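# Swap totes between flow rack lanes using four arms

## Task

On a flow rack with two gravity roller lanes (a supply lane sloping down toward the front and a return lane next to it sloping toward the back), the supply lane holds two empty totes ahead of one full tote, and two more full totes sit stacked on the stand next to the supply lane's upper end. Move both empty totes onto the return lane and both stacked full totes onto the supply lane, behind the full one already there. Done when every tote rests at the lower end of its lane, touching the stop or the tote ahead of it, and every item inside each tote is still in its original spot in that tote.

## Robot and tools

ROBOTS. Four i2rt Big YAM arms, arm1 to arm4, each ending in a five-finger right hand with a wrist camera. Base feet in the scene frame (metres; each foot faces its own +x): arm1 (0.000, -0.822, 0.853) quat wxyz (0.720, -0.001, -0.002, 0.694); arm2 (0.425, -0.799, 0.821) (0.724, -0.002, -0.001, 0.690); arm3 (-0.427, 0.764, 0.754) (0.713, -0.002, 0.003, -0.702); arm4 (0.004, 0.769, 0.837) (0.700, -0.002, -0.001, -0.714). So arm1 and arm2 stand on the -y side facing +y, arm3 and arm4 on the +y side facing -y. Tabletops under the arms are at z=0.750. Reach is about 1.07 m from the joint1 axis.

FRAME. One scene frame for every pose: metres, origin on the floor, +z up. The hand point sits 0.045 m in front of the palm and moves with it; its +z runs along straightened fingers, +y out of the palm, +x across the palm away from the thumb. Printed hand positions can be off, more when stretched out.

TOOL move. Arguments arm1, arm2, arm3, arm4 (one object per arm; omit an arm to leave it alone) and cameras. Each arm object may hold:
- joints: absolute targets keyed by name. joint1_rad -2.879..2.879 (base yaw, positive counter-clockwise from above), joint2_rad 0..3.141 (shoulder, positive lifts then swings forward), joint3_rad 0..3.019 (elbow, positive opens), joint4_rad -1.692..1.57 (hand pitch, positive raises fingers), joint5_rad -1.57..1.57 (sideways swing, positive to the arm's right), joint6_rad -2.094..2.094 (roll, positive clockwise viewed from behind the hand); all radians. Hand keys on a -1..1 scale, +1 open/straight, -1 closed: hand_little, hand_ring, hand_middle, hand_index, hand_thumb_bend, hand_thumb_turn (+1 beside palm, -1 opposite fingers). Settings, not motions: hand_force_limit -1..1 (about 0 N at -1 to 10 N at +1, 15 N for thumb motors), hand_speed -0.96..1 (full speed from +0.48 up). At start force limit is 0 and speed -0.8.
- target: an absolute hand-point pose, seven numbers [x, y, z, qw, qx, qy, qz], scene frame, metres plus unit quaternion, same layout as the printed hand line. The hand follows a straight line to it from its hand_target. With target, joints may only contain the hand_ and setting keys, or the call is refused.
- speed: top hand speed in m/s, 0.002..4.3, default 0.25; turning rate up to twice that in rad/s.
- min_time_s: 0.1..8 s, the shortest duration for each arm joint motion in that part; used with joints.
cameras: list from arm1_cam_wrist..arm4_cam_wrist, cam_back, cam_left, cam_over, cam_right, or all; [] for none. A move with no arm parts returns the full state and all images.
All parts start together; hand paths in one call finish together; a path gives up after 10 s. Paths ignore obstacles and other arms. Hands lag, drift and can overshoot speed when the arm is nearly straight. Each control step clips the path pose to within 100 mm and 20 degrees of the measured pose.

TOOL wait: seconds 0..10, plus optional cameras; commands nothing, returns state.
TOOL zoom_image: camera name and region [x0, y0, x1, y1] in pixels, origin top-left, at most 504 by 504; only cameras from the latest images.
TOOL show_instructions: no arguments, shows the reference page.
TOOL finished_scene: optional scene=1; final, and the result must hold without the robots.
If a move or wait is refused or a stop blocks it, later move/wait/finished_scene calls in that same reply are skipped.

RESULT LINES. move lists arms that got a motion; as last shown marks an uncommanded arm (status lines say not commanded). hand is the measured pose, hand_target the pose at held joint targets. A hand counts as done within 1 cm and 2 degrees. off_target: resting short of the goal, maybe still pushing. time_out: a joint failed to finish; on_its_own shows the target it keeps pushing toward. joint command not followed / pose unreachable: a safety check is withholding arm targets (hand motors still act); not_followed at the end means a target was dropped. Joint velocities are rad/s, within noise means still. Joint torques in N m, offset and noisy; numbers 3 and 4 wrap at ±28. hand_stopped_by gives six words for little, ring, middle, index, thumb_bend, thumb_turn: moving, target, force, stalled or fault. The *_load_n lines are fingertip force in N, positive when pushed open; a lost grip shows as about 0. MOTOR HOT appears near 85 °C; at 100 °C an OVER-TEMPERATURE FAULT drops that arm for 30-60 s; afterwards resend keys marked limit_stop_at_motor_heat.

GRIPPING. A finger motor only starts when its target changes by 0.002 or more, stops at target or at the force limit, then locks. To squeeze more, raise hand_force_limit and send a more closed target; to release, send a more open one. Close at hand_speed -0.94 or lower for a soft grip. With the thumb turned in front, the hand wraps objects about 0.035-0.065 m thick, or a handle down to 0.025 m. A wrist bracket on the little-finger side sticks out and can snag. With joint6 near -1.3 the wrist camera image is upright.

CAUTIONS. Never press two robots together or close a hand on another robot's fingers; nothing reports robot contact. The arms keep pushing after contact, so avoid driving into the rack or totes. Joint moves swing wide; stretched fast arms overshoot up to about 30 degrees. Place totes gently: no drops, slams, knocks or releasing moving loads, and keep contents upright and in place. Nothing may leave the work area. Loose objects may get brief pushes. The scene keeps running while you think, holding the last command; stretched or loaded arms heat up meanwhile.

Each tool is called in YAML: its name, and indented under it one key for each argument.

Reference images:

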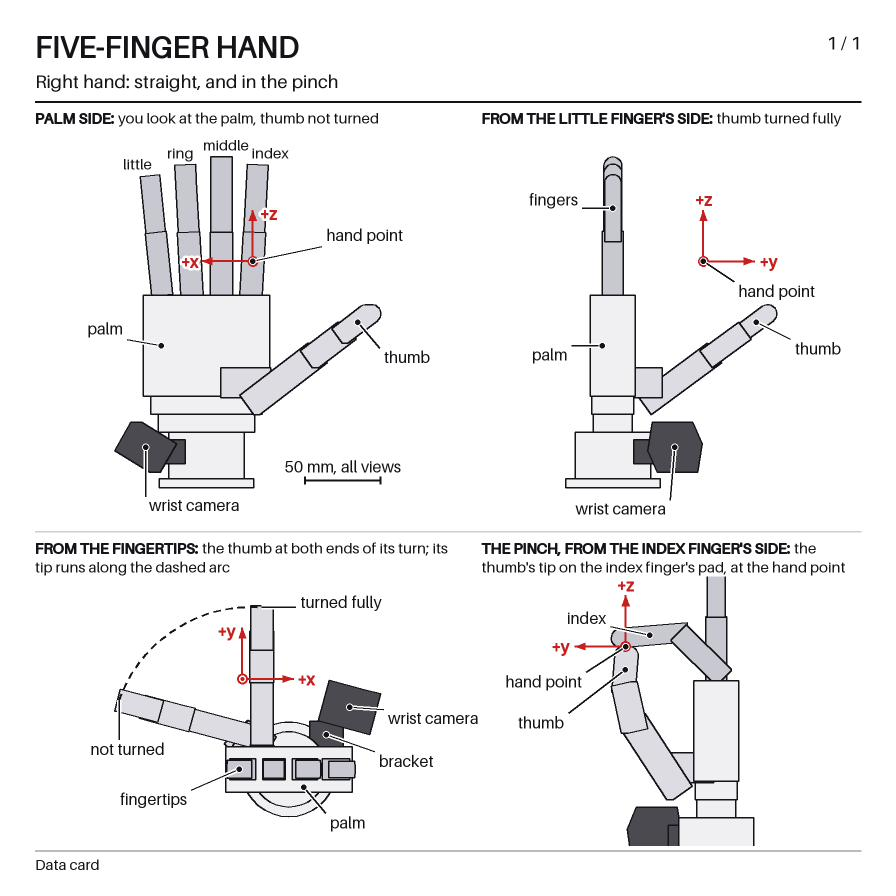

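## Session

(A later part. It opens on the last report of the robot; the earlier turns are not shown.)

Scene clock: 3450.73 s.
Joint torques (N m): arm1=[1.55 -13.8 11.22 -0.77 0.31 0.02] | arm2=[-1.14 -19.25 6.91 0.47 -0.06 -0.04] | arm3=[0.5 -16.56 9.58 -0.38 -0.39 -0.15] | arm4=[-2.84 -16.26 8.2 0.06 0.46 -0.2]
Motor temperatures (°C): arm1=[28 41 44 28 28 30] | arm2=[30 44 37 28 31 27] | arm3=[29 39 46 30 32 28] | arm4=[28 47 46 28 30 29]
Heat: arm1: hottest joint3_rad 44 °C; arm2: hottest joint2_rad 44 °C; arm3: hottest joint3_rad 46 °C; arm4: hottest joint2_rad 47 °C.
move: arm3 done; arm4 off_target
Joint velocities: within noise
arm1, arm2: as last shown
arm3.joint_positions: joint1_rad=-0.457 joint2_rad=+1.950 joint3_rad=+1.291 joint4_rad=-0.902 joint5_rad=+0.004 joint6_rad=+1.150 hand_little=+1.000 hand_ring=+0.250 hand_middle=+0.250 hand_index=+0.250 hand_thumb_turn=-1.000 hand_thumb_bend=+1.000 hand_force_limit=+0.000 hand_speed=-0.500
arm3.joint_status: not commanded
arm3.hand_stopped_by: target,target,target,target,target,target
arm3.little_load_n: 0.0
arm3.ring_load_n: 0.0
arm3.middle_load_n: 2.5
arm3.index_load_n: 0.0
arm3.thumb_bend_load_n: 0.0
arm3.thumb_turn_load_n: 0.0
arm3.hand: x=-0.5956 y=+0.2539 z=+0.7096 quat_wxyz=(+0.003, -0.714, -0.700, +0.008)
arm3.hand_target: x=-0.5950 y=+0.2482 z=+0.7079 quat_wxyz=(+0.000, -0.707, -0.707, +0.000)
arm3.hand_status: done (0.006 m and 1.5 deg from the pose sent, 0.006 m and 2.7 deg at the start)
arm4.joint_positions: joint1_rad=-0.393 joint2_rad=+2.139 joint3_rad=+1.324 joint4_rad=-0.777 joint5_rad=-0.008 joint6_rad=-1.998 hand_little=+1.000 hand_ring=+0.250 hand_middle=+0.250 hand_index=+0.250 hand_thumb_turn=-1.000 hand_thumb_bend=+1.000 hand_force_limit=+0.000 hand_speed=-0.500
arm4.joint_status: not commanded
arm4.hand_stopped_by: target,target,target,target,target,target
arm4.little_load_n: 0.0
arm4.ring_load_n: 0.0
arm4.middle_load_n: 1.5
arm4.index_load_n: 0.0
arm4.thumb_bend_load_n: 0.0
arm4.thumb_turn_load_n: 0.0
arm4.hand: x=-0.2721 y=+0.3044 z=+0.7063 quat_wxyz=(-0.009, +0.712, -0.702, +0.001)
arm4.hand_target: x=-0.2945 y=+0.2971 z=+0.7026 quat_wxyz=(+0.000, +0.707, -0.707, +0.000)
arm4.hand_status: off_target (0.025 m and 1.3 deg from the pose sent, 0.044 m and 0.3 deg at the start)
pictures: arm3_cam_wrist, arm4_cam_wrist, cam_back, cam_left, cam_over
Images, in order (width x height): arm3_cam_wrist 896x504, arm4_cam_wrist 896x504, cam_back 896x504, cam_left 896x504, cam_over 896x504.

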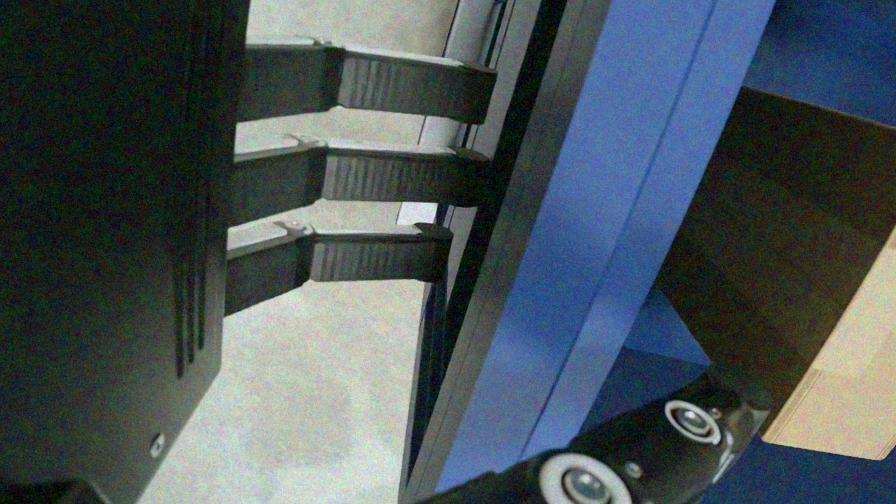

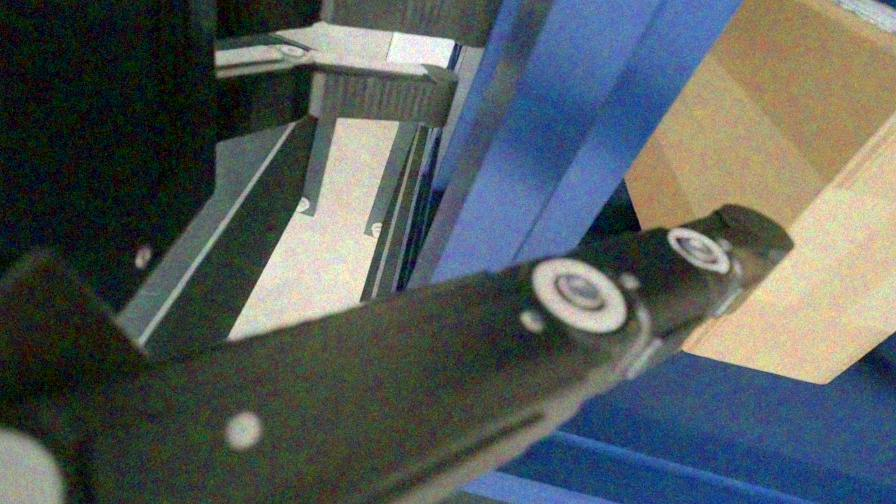

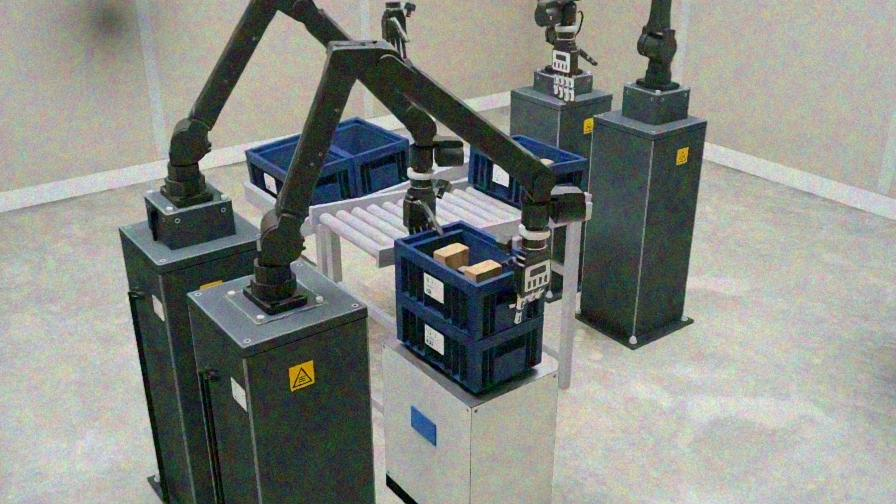

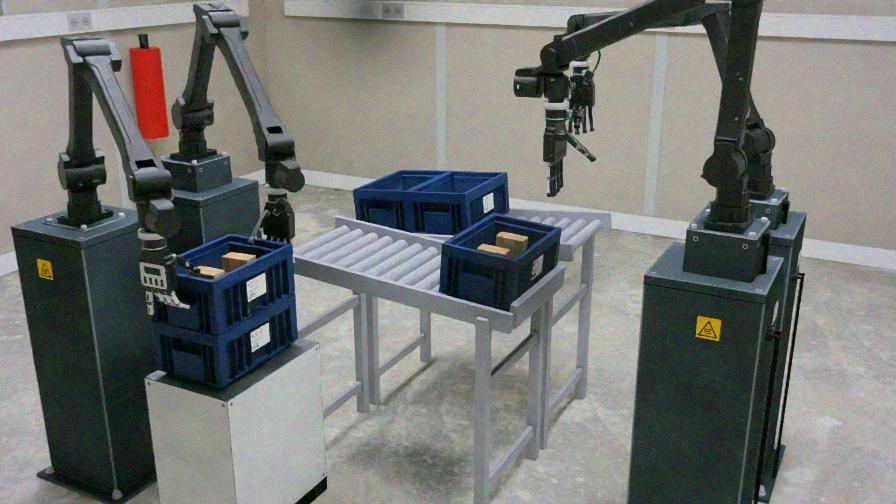

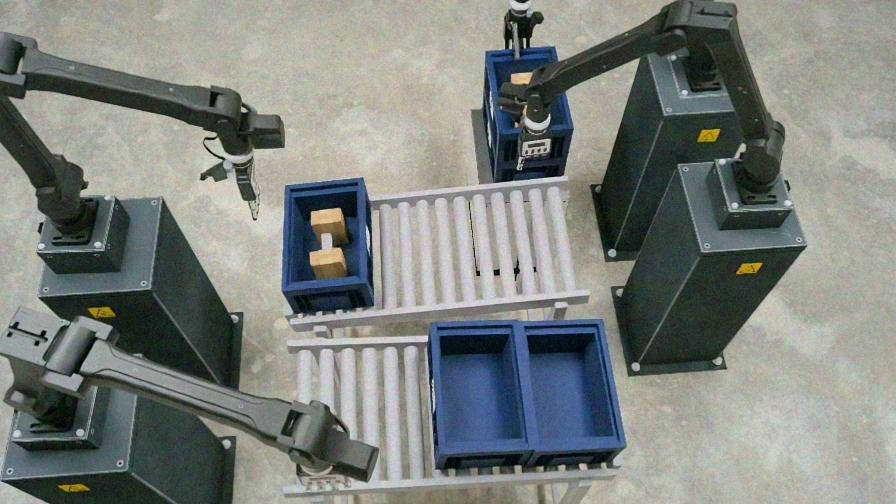

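move:
  arm3: {"target":[-0.608,0.248,0.726,0,0.7071,0.7071,0],"speed":0.06}
  arm4: {"target":[-0.265,0.296,0.722,0,0.7071,-0.7071,0],"speed":0.06}

move:
  arm3: {"target":[-0.572,0.248,0.722,0,0.7071,0.7071,0],"speed":0.05}
  arm4: {"target":[-0.300,0.296,0.718,0,0.7071,-0.7071,0],"speed":0.05}
  cameras: ["cam_over","cam_left","arm3_cam_wrist","arm4_cam_wrist"]

zoom_image:
  camera: "cam_left"
  region: [110, 180, 310, 350]

Scene clock: 3471.43 s.
Joint torques (N m): arm1=[1.55 -13.74 11.22 -0.79 0.31 0.03] | arm2=[-1.14 -19.31 6.99 0.43 -0.06 -0.04] | arm3=[-0.85 -17.32 10.33 0.06 -0.11 -0.05] | arm4=[-0.15 -18.9 5.67 -0.28 0.22 -0.01]
Motor temperatures (°C): arm1=[28 41 44 28 28 30] | arm2=[30 44 37 28 31 27] | arm3=[29 39 46 30 32 28] | arm4=[28 47 45 28 30 29]
Heat: arm1: hottest joint3_rad 44 °C; arm2: hottest joint2_rad 44 °C; arm3: hottest joint3_rad 46 °C; arm4: hottest joint2_rad 47 °C.
move: arm3 off_target; arm4 done
Joint velocities: within noise
arm1.joint_positions: joint1_rad=+0.042 joint2_rad=+1.546 joint3_rad=+1.119 joint4_rad=-1.172 joint5_rad=-0.009 joint6_rad=-0.002 hand_little=+1.000 hand_ring=+1.000 hand_middle=+1.000 hand_index=+1.000 hand_thumb_turn=-1.000 hand_thumb_bend=+1.000 hand_force_limit=+0.000 hand_speed=-0.500
arm1.joint_status: not commanded
arm1.hand_stopped_by: target,target,target,target,target,target
arm1.little_load_n: 0.0
arm1.ring_load_n: 0.0
arm1.middle_load_n: 0.0
arm1.index_load_n: 0.0
arm1.thumb_bend_load_n: 0.0
arm1.thumb_turn_load_n: 0.0
arm1.hand: x=-0.0338 y=-0.4615 z=+0.9392 quat_wxyz=(+0.014, +1.000, +0.003, -0.002)
arm1.hand_target: x=-0.0351 y=-0.4503 z=+0.9501 quat_wxyz=(+0.000, +1.000, +0.000, +0.000)
arm1.hand_status: not commanded
arm2.joint_positions: joint1_rad=-0.337 joint2_rad=+1.985 joint3_rad=+1.900 joint4_rad=-1.497 joint5_rad=-0.003 joint6_rad=+1.186 hand_little=+1.000 hand_ring=+1.000 hand_middle=+1.000 hand_index=+1.000 hand_thumb_turn=-1.000 hand_thumb_bend=+1.000 hand_force_limit=+0.000 hand_speed=-0.500
arm2.joint_status: not commanded
arm2.hand_stopped_by: target,target,target,target,target,target
arm2.little_load_n: 0.0
arm2.ring_load_n: 0.0
arm2.middle_load_n: 0.0
arm2.index_load_n: 0.0
arm2.thumb_bend_load_n: -0.5
arm2.thumb_turn_load_n: 0.0
arm2.hand: x=+0.5940 y=-0.1990 z=+0.9702 quat_wxyz=(+0.004, +0.707, -0.707, +0.003)
arm2.hand_target: x=+0.5999 y=-0.2000 z=+0.9700 quat_wxyz=(+0.000, +0.707, -0.707, +0.000)
arm2.hand_status: not commanded
arm3.joint_positions: joint1_rad=-0.472 joint2_rad=+1.950 joint3_rad=+1.315 joint4_rad=-0.960 joint5_rad=-0.002 joint6_rad=+1.121 hand_little=+1.000 hand_ring=+0.250 hand_middle=+0.250 hand_index=+0.250 hand_thumb_turn=-1.000 hand_thumb_bend=+1.000 hand_force_limit=+0.000 hand_speed=-0.500
arm3.joint_status: not commanded
arm3.hand_stopped_by: target,target,target,target,target,target
arm3.little_load_n: 0.0
arm3.ring_load_n: 0.0
arm3.middle_load_n: 0.5
arm3.index_load_n: 0.0
arm3.thumb_bend_load_n: 0.0
arm3.thumb_turn_load_n: 0.0
arm3.hand: x=-0.5990 y=+0.2609 z=+0.7173 quat_wxyz=(+0.006, -0.709, -0.705, -0.010)
arm3.hand_target: x=-0.6078 y=+0.2485 z=+0.7261 quat_wxyz=(+0.000, -0.707, -0.707, +0.000)
arm3.hand_status: off_target (0.018 m and 1.3 deg from the pose sent, 0.021 m and 1.5 deg at the start)
arm4.joint_positions: joint1_rad=-0.383 joint2_rad=+2.112 joint3_rad=+1.324 joint4_rad=-0.783 joint5_rad=-0.002 joint6_rad=-1.971 hand_little=+1.000 hand_ring=+0.250 hand_middle=+0.250 hand_index=+0.250 hand_thumb_turn=-1.000 hand_thumb_bend=+1.000 hand_force_limit=+0.000 hand_speed=-0.500
arm4.joint_status: not commanded
arm4.hand_stopped_by: target,target,target,target,target,target
arm4.little_load_n: 0.0
arm4.ring_load_n: 0.0
arm4.middle_load_n: 0.5
arm4.index_load_n: 0.0
arm4.thumb_bend_load_n: 0.0
arm4.thumb_turn_load_n: 0.0
arm4.hand: x=-0.2698 y=+0.2986 z=+0.7211 quat_wxyz=(+0.002, +0.706, -0.708, +0.002)
arm4.hand_target: x=-0.2650 y=+0.2961 z=+0.7220 quat_wxyz=(+0.000, +0.707, -0.707, +0.000)
arm4.hand_status: done (0.006 m and 0.4 deg from the pose sent, 0.019 m and 1.3 deg at the start)
pictures: none

Scene clock: 3472.90 s.
Joint torques (N m): arm1=[1.49 -13.86 11.22 -0.79 0.31 0.03] | arm2=[-1.14 -19.25 6.98 0.46 -0.04 -0.05] | arm3=[-0.32 -18.61 6.2 0.47 -0.13 0.17] | arm4=[-1.32 -16.79 7.64 -0.29 0.16 -0.14]
Motor temperatures (°C): arm1=[28 41 44 28 28 30] | arm2=[30 44 37 28 31 27] | arm3=[29 39 46 30 32 28] | arm4=[28 47 45 28 30 29]
Heat: arm1: hottest joint3_rad 44 °C; arm2: hottest joint2_rad 44 °C; arm3: hottest joint3_rad 46 °C; arm4: hottest joint2_rad 47 °C.
move: arm3 done; arm4 off_target
Joint velocities: within noise
arm1, arm2: as last shown
arm2.thumb_bend_load_n: 0.0
arm3.joint_positions: joint1_rad=-0.418 joint2_rad=+1.934 joint3_rad=+1.314 joint4_rad=-0.952 joint5_rad=-0.004 joint6_rad=+1.158 hand_little=+1.000 hand_ring=+0.250 hand_middle=+0.250 hand_index=+0.250 hand_thumb_turn=-1.000 hand_thumb_bend=+1.000 hand_force_limit=+0.000 hand_speed=-0.500
arm3.joint_status: not commanded
arm3.hand_stopped_by: target,target,target,target,target,target
arm3.little_load_n: 0.0
arm3.ring_load_n: 0.0
arm3.middle_load_n: 0.5
arm3.index_load_n: 0.0
arm3.thumb_bend_load_n: 0.0
arm3.thumb_turn_load_n: 0.0
arm3.hand: x=-0.5741 y=+0.2459 z=+0.7249 quat_wxyz=(+0.001, -0.703, -0.711, +0.001)
arm3.hand_target: x=-0.5720 y=+0.2480 z=+0.7220 quat_wxyz=(+0.000, -0.707, -0.707, +0.000)
arm3.hand_status: done (0.004 m and 0.7 deg from the pose sent, 0.030 m and 1.3 deg at the start)
arm4.joint_positions: joint1_rad=-0.422 joint2_rad=+2.119 joint3_rad=+1.346 joint4_rad=-0.799 joint5_rad=-0.001 joint6_rad=-2.013 hand_little=+1.000 hand_ring=+0.250 hand_middle=+0.250 hand_index=+0.250 hand_thumb_turn=-1.000 hand_thumb_bend=+1.000 hand_force_limit=+0.000 hand_speed=-0.500
arm4.joint_status: not commanded
arm4.hand_stopped_by: target,target,target,target,target,target
arm4.little_load_n: 0.0
arm4.ring_load_n: 0.0
arm4.middle_load_n: 0.0
arm4.index_load_n: 0.0
arm4.thumb_bend_load_n: 0.0
arm4.thumb_turn_load_n: 0.0
arm4.hand: x=-0.2921 y=+0.3025 z=+0.7231 quat_wxyz=(+0.002, +0.707, -0.707, +0.001)
arm4.hand_target: x=-0.2998 y=+0.2963 z=+0.7182 quat_wxyz=(+0.000, +0.707, -0.707, +0.000)
arm4.hand_status: off_target (0.011 m and 0.2 deg from the pose sent, 0.030 m and 0.4 deg at the start)
pictures: arm3_cam_wrist, arm4_cam_wrist, cam_left, cam_over
Images, in order (width x height): arm3_cam_wrist 896x504, arm4_cam_wrist 896x504, cam_left 896x504, cam_over 896x504.

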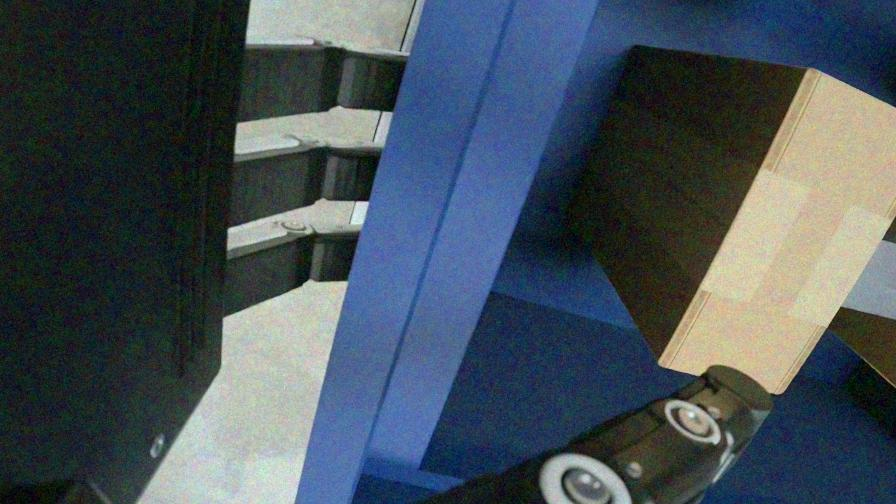

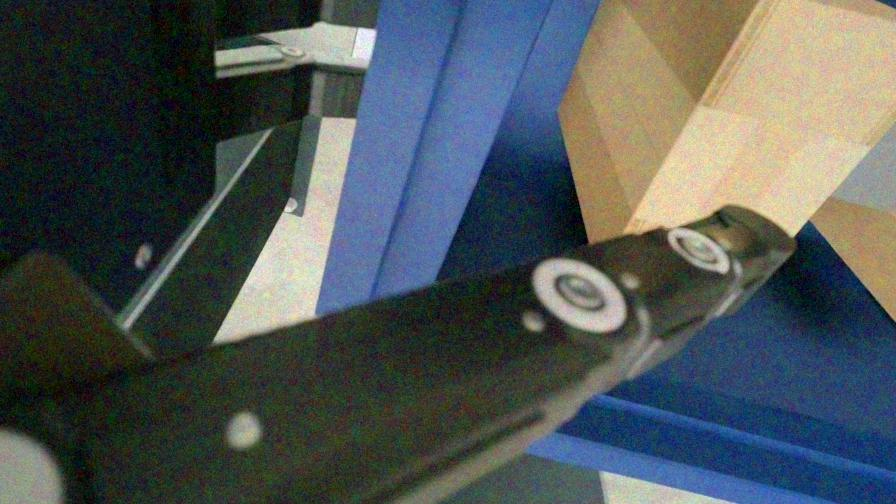

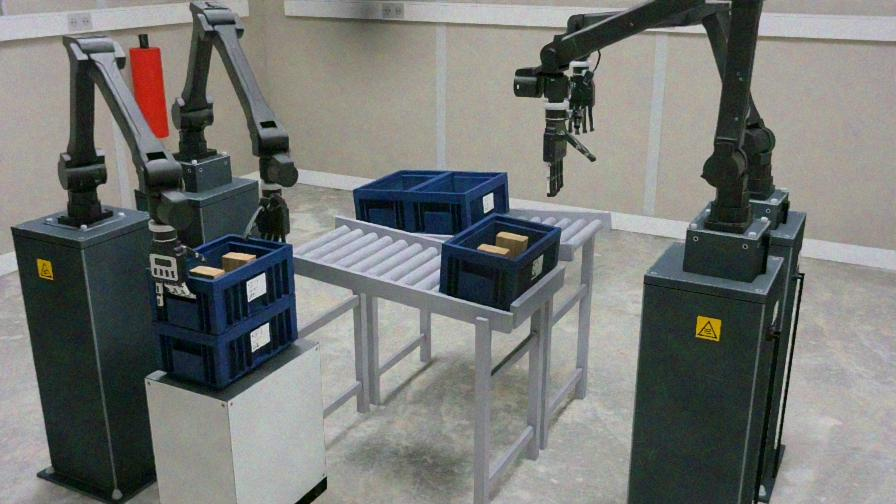

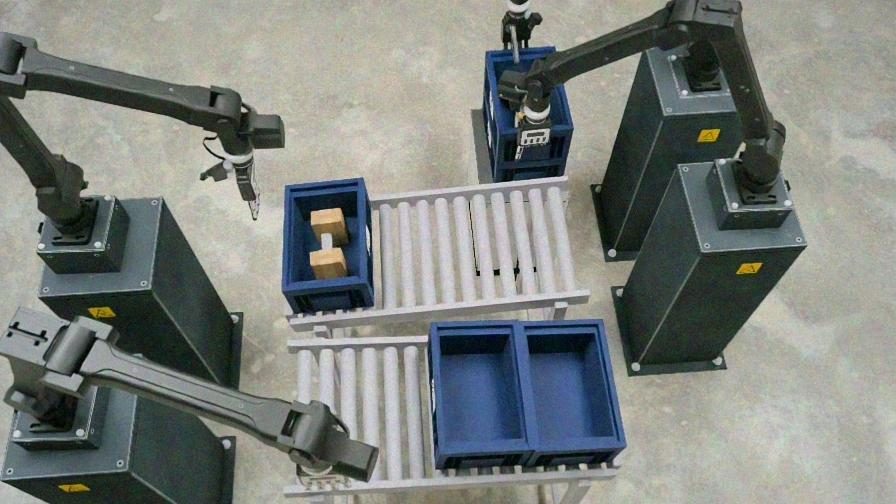

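Scaled by 2.520.

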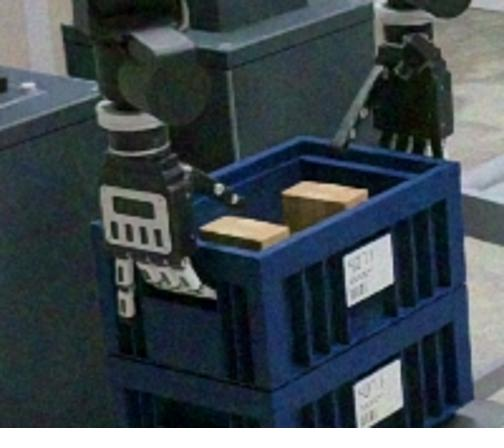

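move:
  arm3: {"joints":{"hand_speed":-0.86,"hand_index":0,"hand_middle":0,"hand_ring":0,"hand_thumb_bend":0}}
  arm4: {"joints":{"hand_speed":-0.86,"hand_index":0,"hand_middle":0,"hand_ring":0,"hand_thumb_bend":0}}
  cameras: ["cam_left","arm3_cam_wrist","arm4_cam_wrist"]

zoom_image:
  camera: "cam_left"
  region: [110, 180, 310, 350]

Scene clock: 3484.80 s.
Joint torques (N m): arm1=[1.55 -13.74 11.23 -0.79 0.32 0.02] | arm2=[-0.97 -19.37 6.91 0.43 -0.06 -0.03] | arm3=[0.79 -18.26 6.3 0.5 -0.62 0.11] | arm4=[-1.26 -17.49 7.66 -0.21 0.61 -0.14]
Motor temperatures (°C): arm1=[28 40 44 28 28 30] | arm2=[30 44 37 28 31 27] | arm3=[29 38 46 30 31 28] | arm4=[28 46 45 28 30 29]
Heat: arm1: hottest joint3_rad 44 °C; arm2: hottest joint2_rad 44 °C; arm3: hottest joint3_rad 46 °C; arm4: hottest joint2_rad 46 °C.
move: arm3 off_target; arm4 off_target
Joint velocities: within noise
arm1, arm2: as last shown
arm1.thumb_bend_load_n: -0.5
arm2.thumb_bend_load_n: -0.5
arm2.thumb_turn_load_n: -0.5
arm3.joint_positions: joint1_rad=-0.421 joint2_rad=+1.934 joint3_rad=+1.311 joint4_rad=-0.941 joint5_rad=+0.007 joint6_rad=+1.163 hand_little=+1.000 hand_ring=+0.000 hand_middle=+0.001 hand_index=+0.000 hand_thumb_turn=-1.000 hand_thumb_bend=+0.201 hand_force_limit=+0.000 hand_speed=-0.860
arm3.joint_status: hand_thumb_bend off_target (ended at +0.201, target +0.000); the others done
arm3.hand_stopped_by: target,target,target,target,force,target
arm3.little_load_n: 0.0
arm3.ring_load_n: 2.0
arm3.middle_load_n: 5.5
arm3.index_load_n: 3.0
arm3.thumb_bend_load_n: 7.5
arm3.thumb_turn_load_n: 0.0
arm3.hand: x=-0.5786 y=+0.2458 z=+0.7231 quat_wxyz=(+0.005, -0.706, -0.708, +0.007)
arm3.hand_target: x=-0.5720 y=+0.2481 z=+0.7219 quat_wxyz=(+0.000, -0.707, -0.707, +0.000)
arm3.hand_status: not commanded
arm4.joint_positions: joint1_rad=-0.422 joint2_rad=+2.131 joint3_rad=+1.346 joint4_rad=-0.803 joint5_rad=-0.012 joint6_rad=-2.014 hand_little=+1.000 hand_ring=+0.000 hand_middle=+0.019 hand_index=+0.000 hand_thumb_turn=-1.000 hand_thumb_bend=+0.262 hand_force_limit=+0.000 hand_speed=-0.860
arm4.joint_status: hand_thumb_bend off_target (ended at +0.262, target +0.000); the others done
arm4.hand_stopped_by: target,target,force,target,force,target
arm4.little_load_n: 0.0
arm4.ring_load_n: 0.0
arm4.middle_load_n: 6.5
arm4.index_load_n: 2.5
arm4.thumb_bend_load_n: 8.0
arm4.thumb_turn_load_n: 0.0
arm4.hand: x=-0.2883 y=+0.3053 z=+0.7159 quat_wxyz=(-0.008, +0.707, -0.707, +0.004)
arm4.hand_target: x=-0.2998 y=+0.2963 z=+0.7182 quat_wxyz=(+0.000, +0.707, -0.707, +0.000)
arm4.hand_status: not commanded
pictures: arm3_cam_wrist, arm4_cam_wrist, cam_left
Images, in order (width x height): arm3_cam_wrist 896x504, arm4_cam_wrist 896x504, cam_left 896x504.

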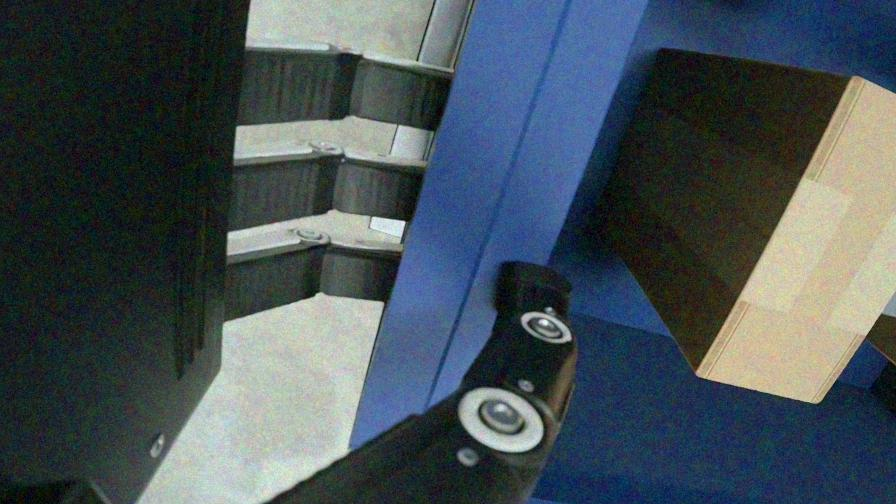

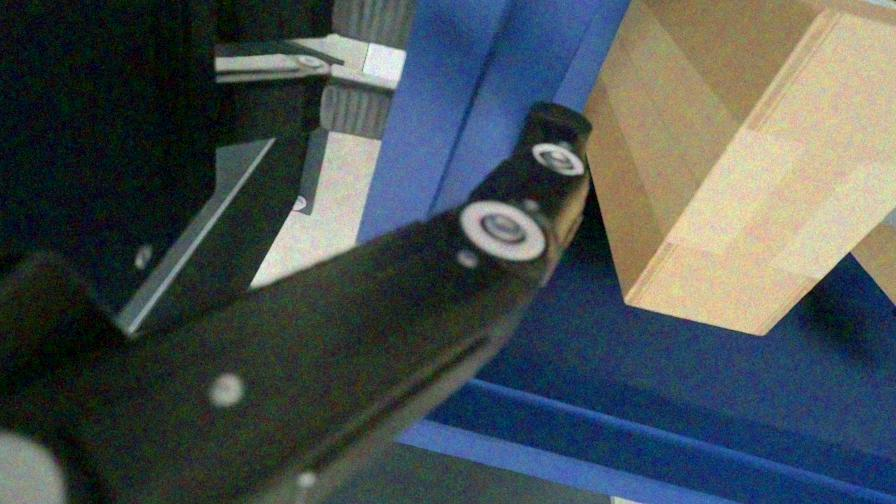

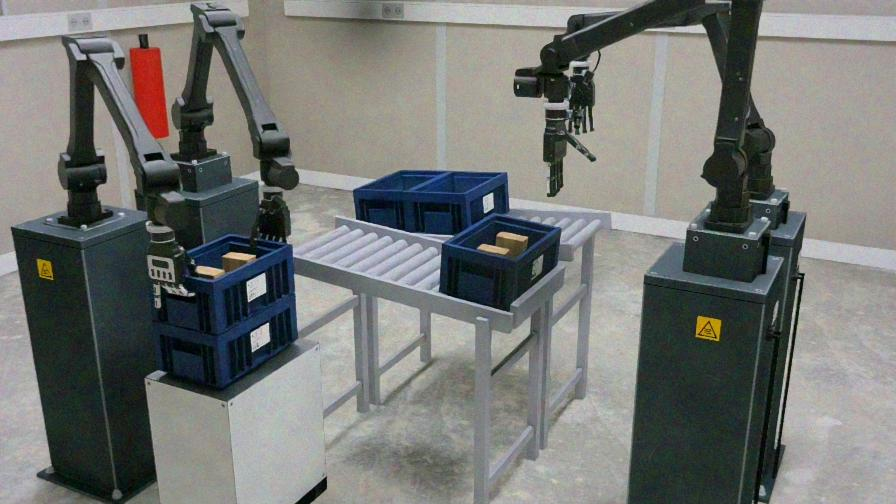

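Scaled by 2.520.

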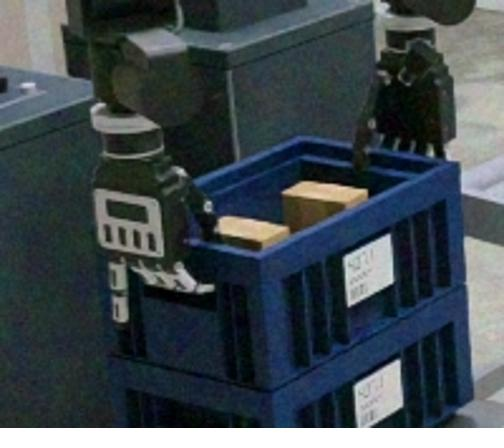

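move:
  arm3: {"target":[-0.574,0.247,0.80,0,0.7071,0.7071,0],"speed":0.07}
  arm4: {"target":[-0.292,0.303,0.80,0,0.7071,-0.7071,0],"speed":0.07}
  cameras: ["cam_over","cam_left","cam_back"]

zoom_image:
  camera: "cam_left"
  region: [110, 150, 310, 350]

Scene clock: 3494.73 s.
Joint torques (N m): arm1=[1.55 -13.74 11.25 -0.8 0.31 0.02] | arm2=[-0.97 -19.31 6.94 0.44 -0.06 -0.04] | arm3=[0.73 -21.54 12.48 -0.44 -0.69 -0.12] | arm4=[-0.79 -22.83 7.46 -0.43 0.74 -0.09]
Motor temperatures (°C): arm1=[28 40 44 28 28 30] | arm2=[30 44 37 28 31 27] | arm3=[29 38 47 30 31 28] | arm4=[28 46 45 28 30 29]
Heat: arm1: hottest joint3_rad 44 °C; arm2: hottest joint2_rad 44 °C; arm3: hottest joint3_rad 47 °C; arm4: hottest joint2_rad 46 °C.
move: arm3 off_target; arm4 off_target
Joint velocities: within noise
arm1, arm2: as last shown
arm1.thumb_bend_load_n: 0.0
arm2.thumb_turn_load_n: 0.0
arm3.joint_positions: joint1_rad=-0.424 joint2_rad=+1.868 joint3_rad=+1.313 joint4_rad=-1.096 joint5_rad=+0.012 joint6_rad=+1.179 hand_little=+1.000 hand_ring=+0.000 hand_middle=+0.001 hand_index=+0.000 hand_thumb_turn=-1.000 hand_thumb_bend=+0.199 hand_force_limit=+0.000 hand_speed=-0.860
arm3.joint_status: not commanded
arm3.hand_stopped_by: target,target,target,target,force,target
arm3.little_load_n: 0.0
arm3.ring_load_n: 3.0
arm3.middle_load_n: 4.0
arm3.index_load_n: 4.5
arm3.thumb_bend_load_n: 0.0
arm3.thumb_turn_load_n: 0.0
arm3.hand: x=-0.5689 y=+0.2741 z=+0.7572 quat_wxyz=(+0.023, -0.712, -0.701, -0.033)
arm3.hand_target: x=-0.5731 y=+0.2491 z=+0.7999 quat_wxyz=(+0.000, -0.707, -0.707, +0.001)
arm3.hand_status: off_target (0.051 m and 4.7 deg from the pose sent, 0.077 m and 1.0 deg at the start)
arm4.joint_positions: joint1_rad=-0.422 joint2_rad=+2.051 joint3_rad=+1.346 joint4_rad=-0.952 joint5_rad=-0.016 joint6_rad=-2.012 hand_little=+1.000 hand_ring=+0.000 hand_middle=+0.019 hand_index=+0.001 hand_thumb_turn=-1.000 hand_thumb_bend=+0.261 hand_force_limit=+0.000 hand_speed=-0.860
arm4.joint_status: not commanded
arm4.hand_stopped_by: target,target,force,target,force,target
arm4.little_load_n: 0.0
arm4.ring_load_n: 1.5
arm4.middle_load_n: 0.5
arm4.index_load_n: 9.5
arm4.thumb_bend_load_n: 3.0
arm4.thumb_turn_load_n: 0.0
arm4.hand: x=-0.2785 y=+0.3246 z=+0.7590 quat_wxyz=(-0.041, +0.706, -0.707, -0.006)
arm4.hand_target: x=-0.2914 y=+0.3043 z=+0.7995 quat_wxyz=(+0.000, +0.707, -0.707, +0.000)
arm4.hand_status: off_target (0.048 m and 4.8 deg from the pose sent, 0.084 m and 1.1 deg at the start)
pictures: cam_back, cam_left, cam_over
Images, in order (width x height): cam_back 896x504, cam_left 896x504, cam_over 896x504.

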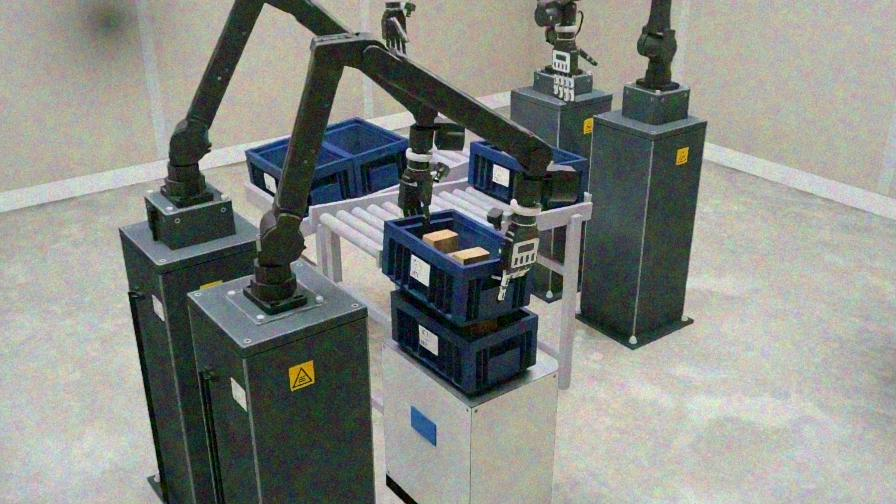

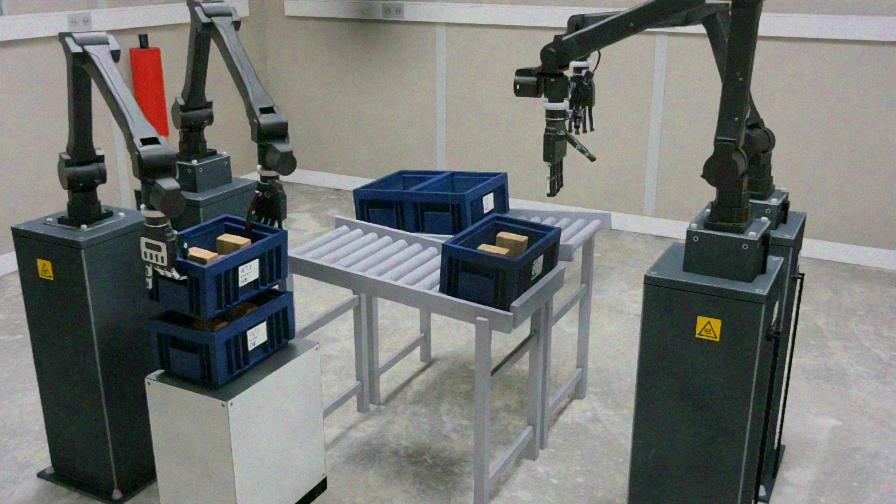

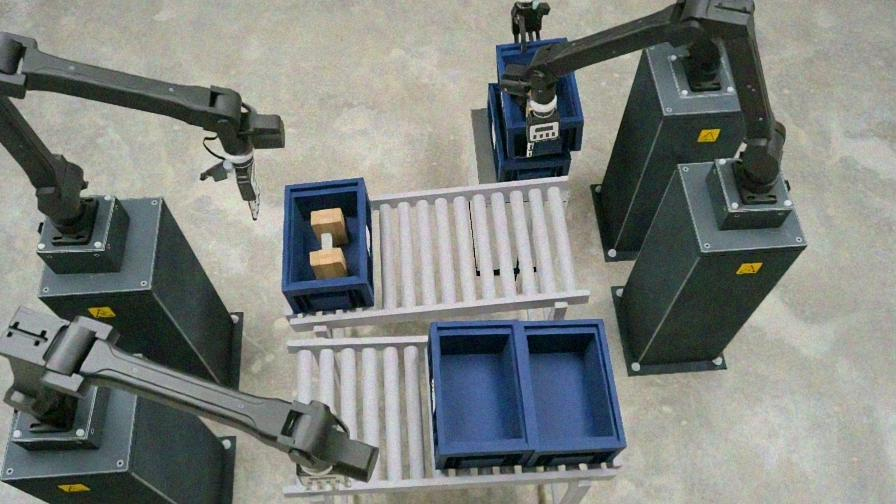

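Scaled by 2.520.

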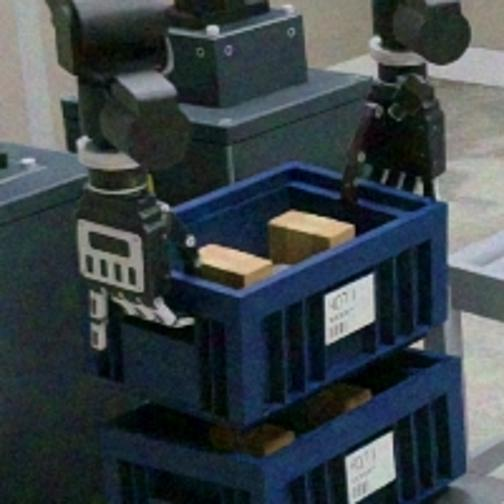

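move:
  arm3: {"target":[-0.574,0.24,0.89,0,0.7071,0.7071,0],"speed":0.08}
  arm4: {"target":[-0.292,0.296,0.89,0,0.7071,-0.7071,0],"speed":0.08}
  cameras: ["cam_over","cam_left"]

zoom_image:
  camera: "cam_left"
  region: [110, 150, 310, 350]

Scene clock: 3511.83 s.
Joint torques (N m): arm1=[1.55 -13.74 11.22 -0.77 0.31 0.02] | arm2=[-1.32 -19.25 6.9 0.43 -0.04 -0.04] | arm3=[1.2 -21.48 14.46 -0.32 -0.61 -0.1] | arm4=[-0.44 -21.6 11.15 -1.06 0.56 -0.03]
Motor temperatures (°C): arm1=[28 40 44 28 28 30] | arm2=[30 44 37 28 31 27] | arm3=[29 38 48 30 32 28] | arm4=[28 48 46 28 30 29]
Heat: arm1: hottest joint3_rad 44 °C; arm2: hottest joint2_rad 44 °C; arm3: hottest joint3_rad 48 °C; arm4: hottest joint2_rad 48 °C.
move: arm3 off_target; arm4 off_target
Joint velocities: within noise
arm1, arm2: as last shown
arm2.thumb_bend_load_n: 0.0
arm3.joint_positions: joint1_rad=-0.424 joint2_rad=+1.805 joint3_rad=+1.455 joint4_rad=-1.327 joint5_rad=+0.008 joint6_rad=+1.179 hand_little=+1.000 hand_ring=+0.000 hand_middle=+0.001 hand_index=+0.000 hand_thumb_turn=-1.000 hand_thumb_bend=+0.199 hand_force_limit=+0.000 hand_speed=-0.860
arm3.joint_status: not commanded
arm3.hand_stopped_by: target,target,target,target,force,target
arm3.little_load_n: 0.0
arm3.ring_load_n: 4.0
arm3.middle_load_n: 3.0
arm3.index_load_n: 2.0
arm3.thumb_bend_load_n: 0.0
arm3.thumb_turn_load_n: 0.0
arm3.hand: x=-0.5698 y=+0.2687 z=+0.8389 quat_wxyz=(+0.027, -0.712, -0.700, -0.045)
arm3.hand_target: x=-0.5727 y=+0.2434 z=+0.8901 quat_wxyz=(+0.000, -0.707, -0.707, +0.001)
arm3.hand_status: off_target (0.059 m and 6.1 deg from the pose sent, 0.137 m and 4.7 deg at the start)
arm4.joint_positions: joint1_rad=-0.422 joint2_rad=+1.936 joint3_rad=+1.409 joint4_rad=-1.149 joint5_rad=-0.012 joint6_rad=-2.012 hand_little=+1.000 hand_ring=+0.000 hand_middle=+0.019 hand_index=+0.001 hand_thumb_turn=-1.000 hand_thumb_bend=+0.261 hand_force_limit=+0.000 hand_speed=-0.860
arm4.joint_status: not commanded
arm4.hand_stopped_by: target,target,force,target,force,target
arm4.little_load_n: 0.0
arm4.ring_load_n: 2.5
arm4.middle_load_n: 0.5
arm4.index_load_n: 8.0
arm4.thumb_bend_load_n: 3.0
arm4.thumb_turn_load_n: 0.0
arm4.hand: x=-0.2781 y=+0.3272 z=+0.8402 quat_wxyz=(-0.049, +0.706, -0.707, -0.011)
arm4.hand_target: x=-0.2906 y=+0.2989 z=+0.8903 quat_wxyz=(+0.000, +0.707, -0.707, +0.000)
arm4.hand_status: off_target (0.060 m and 5.8 deg from the pose sent, 0.135 m and 4.8 deg at the start)
pictures: cam_left, cam_over
Images, in order (width x height): cam_left 896x504, cam_over 896x504.

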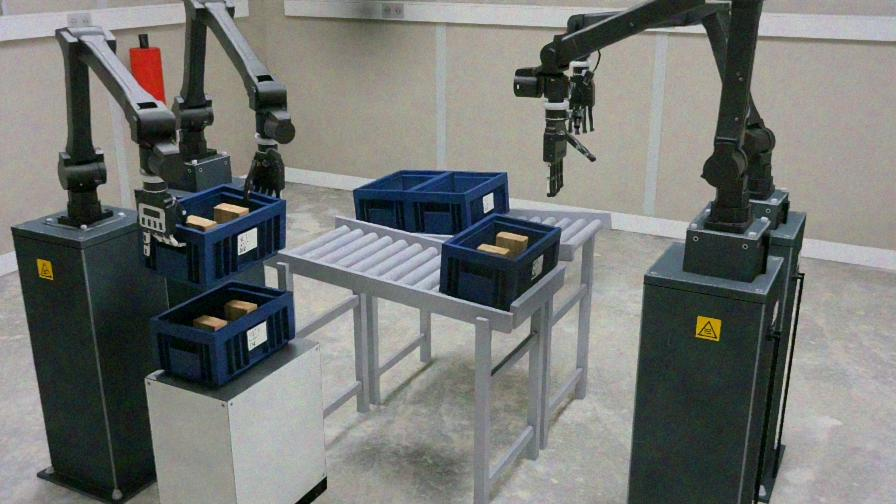

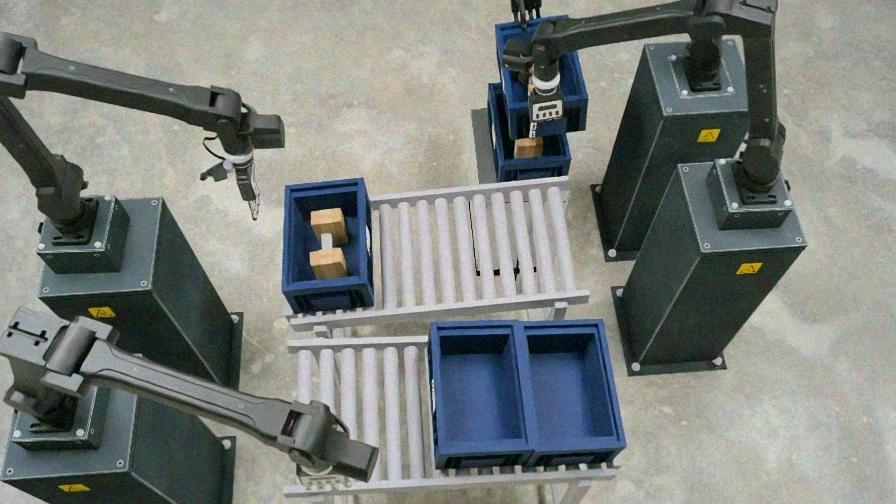

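Scaled by 2.520.

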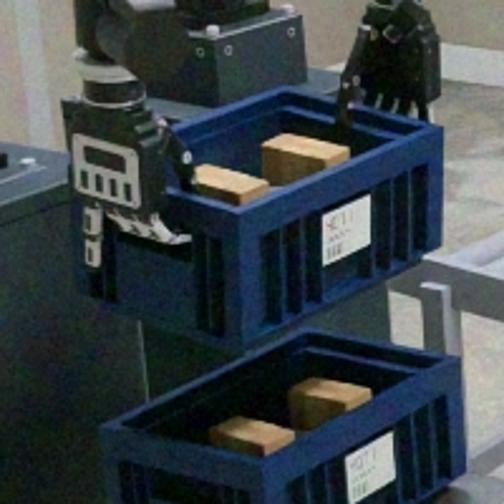

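move:
  arm3: {"target":[-0.465,0.24,0.915,0.0247,0.7067,0.7067,-0.0247],"speed":0.10}
  arm4: {"target":[-0.182,0.294,0.915,0.0247,0.7067,-0.7067,0.0247],"speed":0.10}
  cameras: ["cam_over","cam_left"]

Scene clock: 3538.77 s.
Joint torques (N m): arm1=[1.61 -13.8 11.21 -0.79 0.31 0.03] | arm2=[-1.26 -19.31 6.93 0.47 -0.06 -0.04] | arm3=[0.67 -20.66 9.51 0.49 -0.47 0.09] | arm4=[-1.14 -20.37 7.51 0.34 0.52 0]
Motor temperatures (°C): arm1=[28 40 44 28 28 30] | arm2=[30 44 37 28 31 27] | arm3=[29 40 57 30 32 28] | arm4=[28 48 49 28 30 29]
Heat: arm1: hottest joint3_rad 44 °C; arm2: hottest joint2_rad 44 °C; arm3: hottest joint3_rad 57 °C; arm4: hottest joint3_rad 49 °C.
move: arm3 off_target; arm4 off_target
Joint velocities: within noise
arm1, arm2: as last shown
arm3.joint_positions: joint1_rad=-0.230 joint2_rad=+1.673 joint3_rad=+1.411 joint4_rad=-1.300 joint5_rad=-0.012 joint6_rad=+1.361 hand_little=+1.000 hand_ring=+0.000 hand_middle=+0.001 hand_index=+0.001 hand_thumb_turn=-1.000 hand_thumb_bend=+0.199 hand_force_limit=+0.000 hand_speed=-0.860
arm3.joint_status: not commanded
arm3.hand_stopped_by: target,target,target,target,force,target
arm3.little_load_n: -0.5
arm3.ring_load_n: 2.0
arm3.middle_load_n: 3.0
arm3.index_load_n: 5.5
arm3.thumb_bend_load_n: 0.0
arm3.thumb_turn_load_n: 0.5
arm3.hand: x=-0.4705 y=+0.2449 z=+0.8875 quat_wxyz=(-0.004, -0.709, -0.705, +0.003)
arm3.hand_target: x=-0.4649 y=+0.2405 z=+0.9148 quat_wxyz=(-0.025, -0.706, -0.707, +0.025)
arm3.hand_status: off_target (0.029 m and 3.5 deg from the pose sent, 0.133 m and 10.0 deg at the start)
arm4.joint_positions: joint1_rad=-0.228 joint2_rad=+1.796 joint3_rad=+1.328 joint4_rad=-1.117 joint5_rad=-0.029 joint6_rad=-1.828 hand_little=+1.000 hand_ring=+0.000 hand_middle=+0.019 hand_index=+0.001 hand_thumb_turn=-1.000 hand_thumb_bend=+0.261 hand_force_limit=+0.000 hand_speed=-0.860
arm4.joint_status: not commanded
arm4.hand_stopped_by: target,target,force,target,force,target
arm4.little_load_n: 0.0
arm4.ring_load_n: 1.0
arm4.middle_load_n: 2.0
arm4.index_load_n: 7.5
arm4.thumb_bend_load_n: 1.5
arm4.thumb_turn_load_n: -0.5
arm4.hand: x=-0.1765 y=+0.3042 z=+0.8823 quat_wxyz=(-0.011, +0.710, -0.704, +0.011)
arm4.hand_target: x=-0.1817 y=+0.2948 z=+0.9145 quat_wxyz=(+0.024, +0.707, -0.707, +0.025)
arm4.hand_status: off_target (0.035 m and 4.4 deg from the pose sent, 0.126 m and 9.4 deg at the start)
pictures: cam_left, cam_over
Images, in order (width x height): cam_left 896x504, cam_over 896x504.

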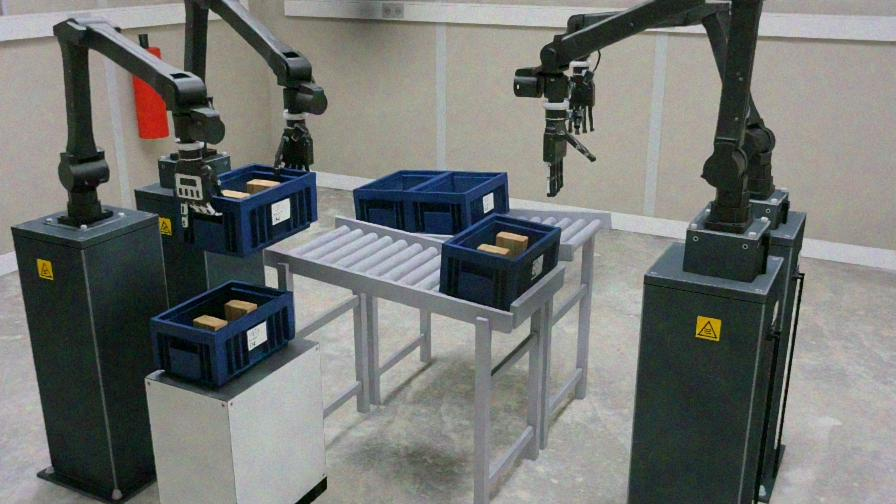

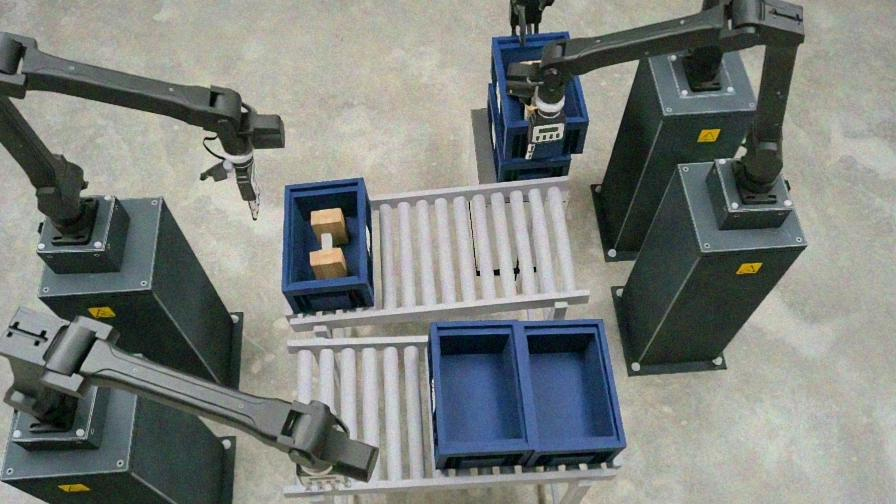

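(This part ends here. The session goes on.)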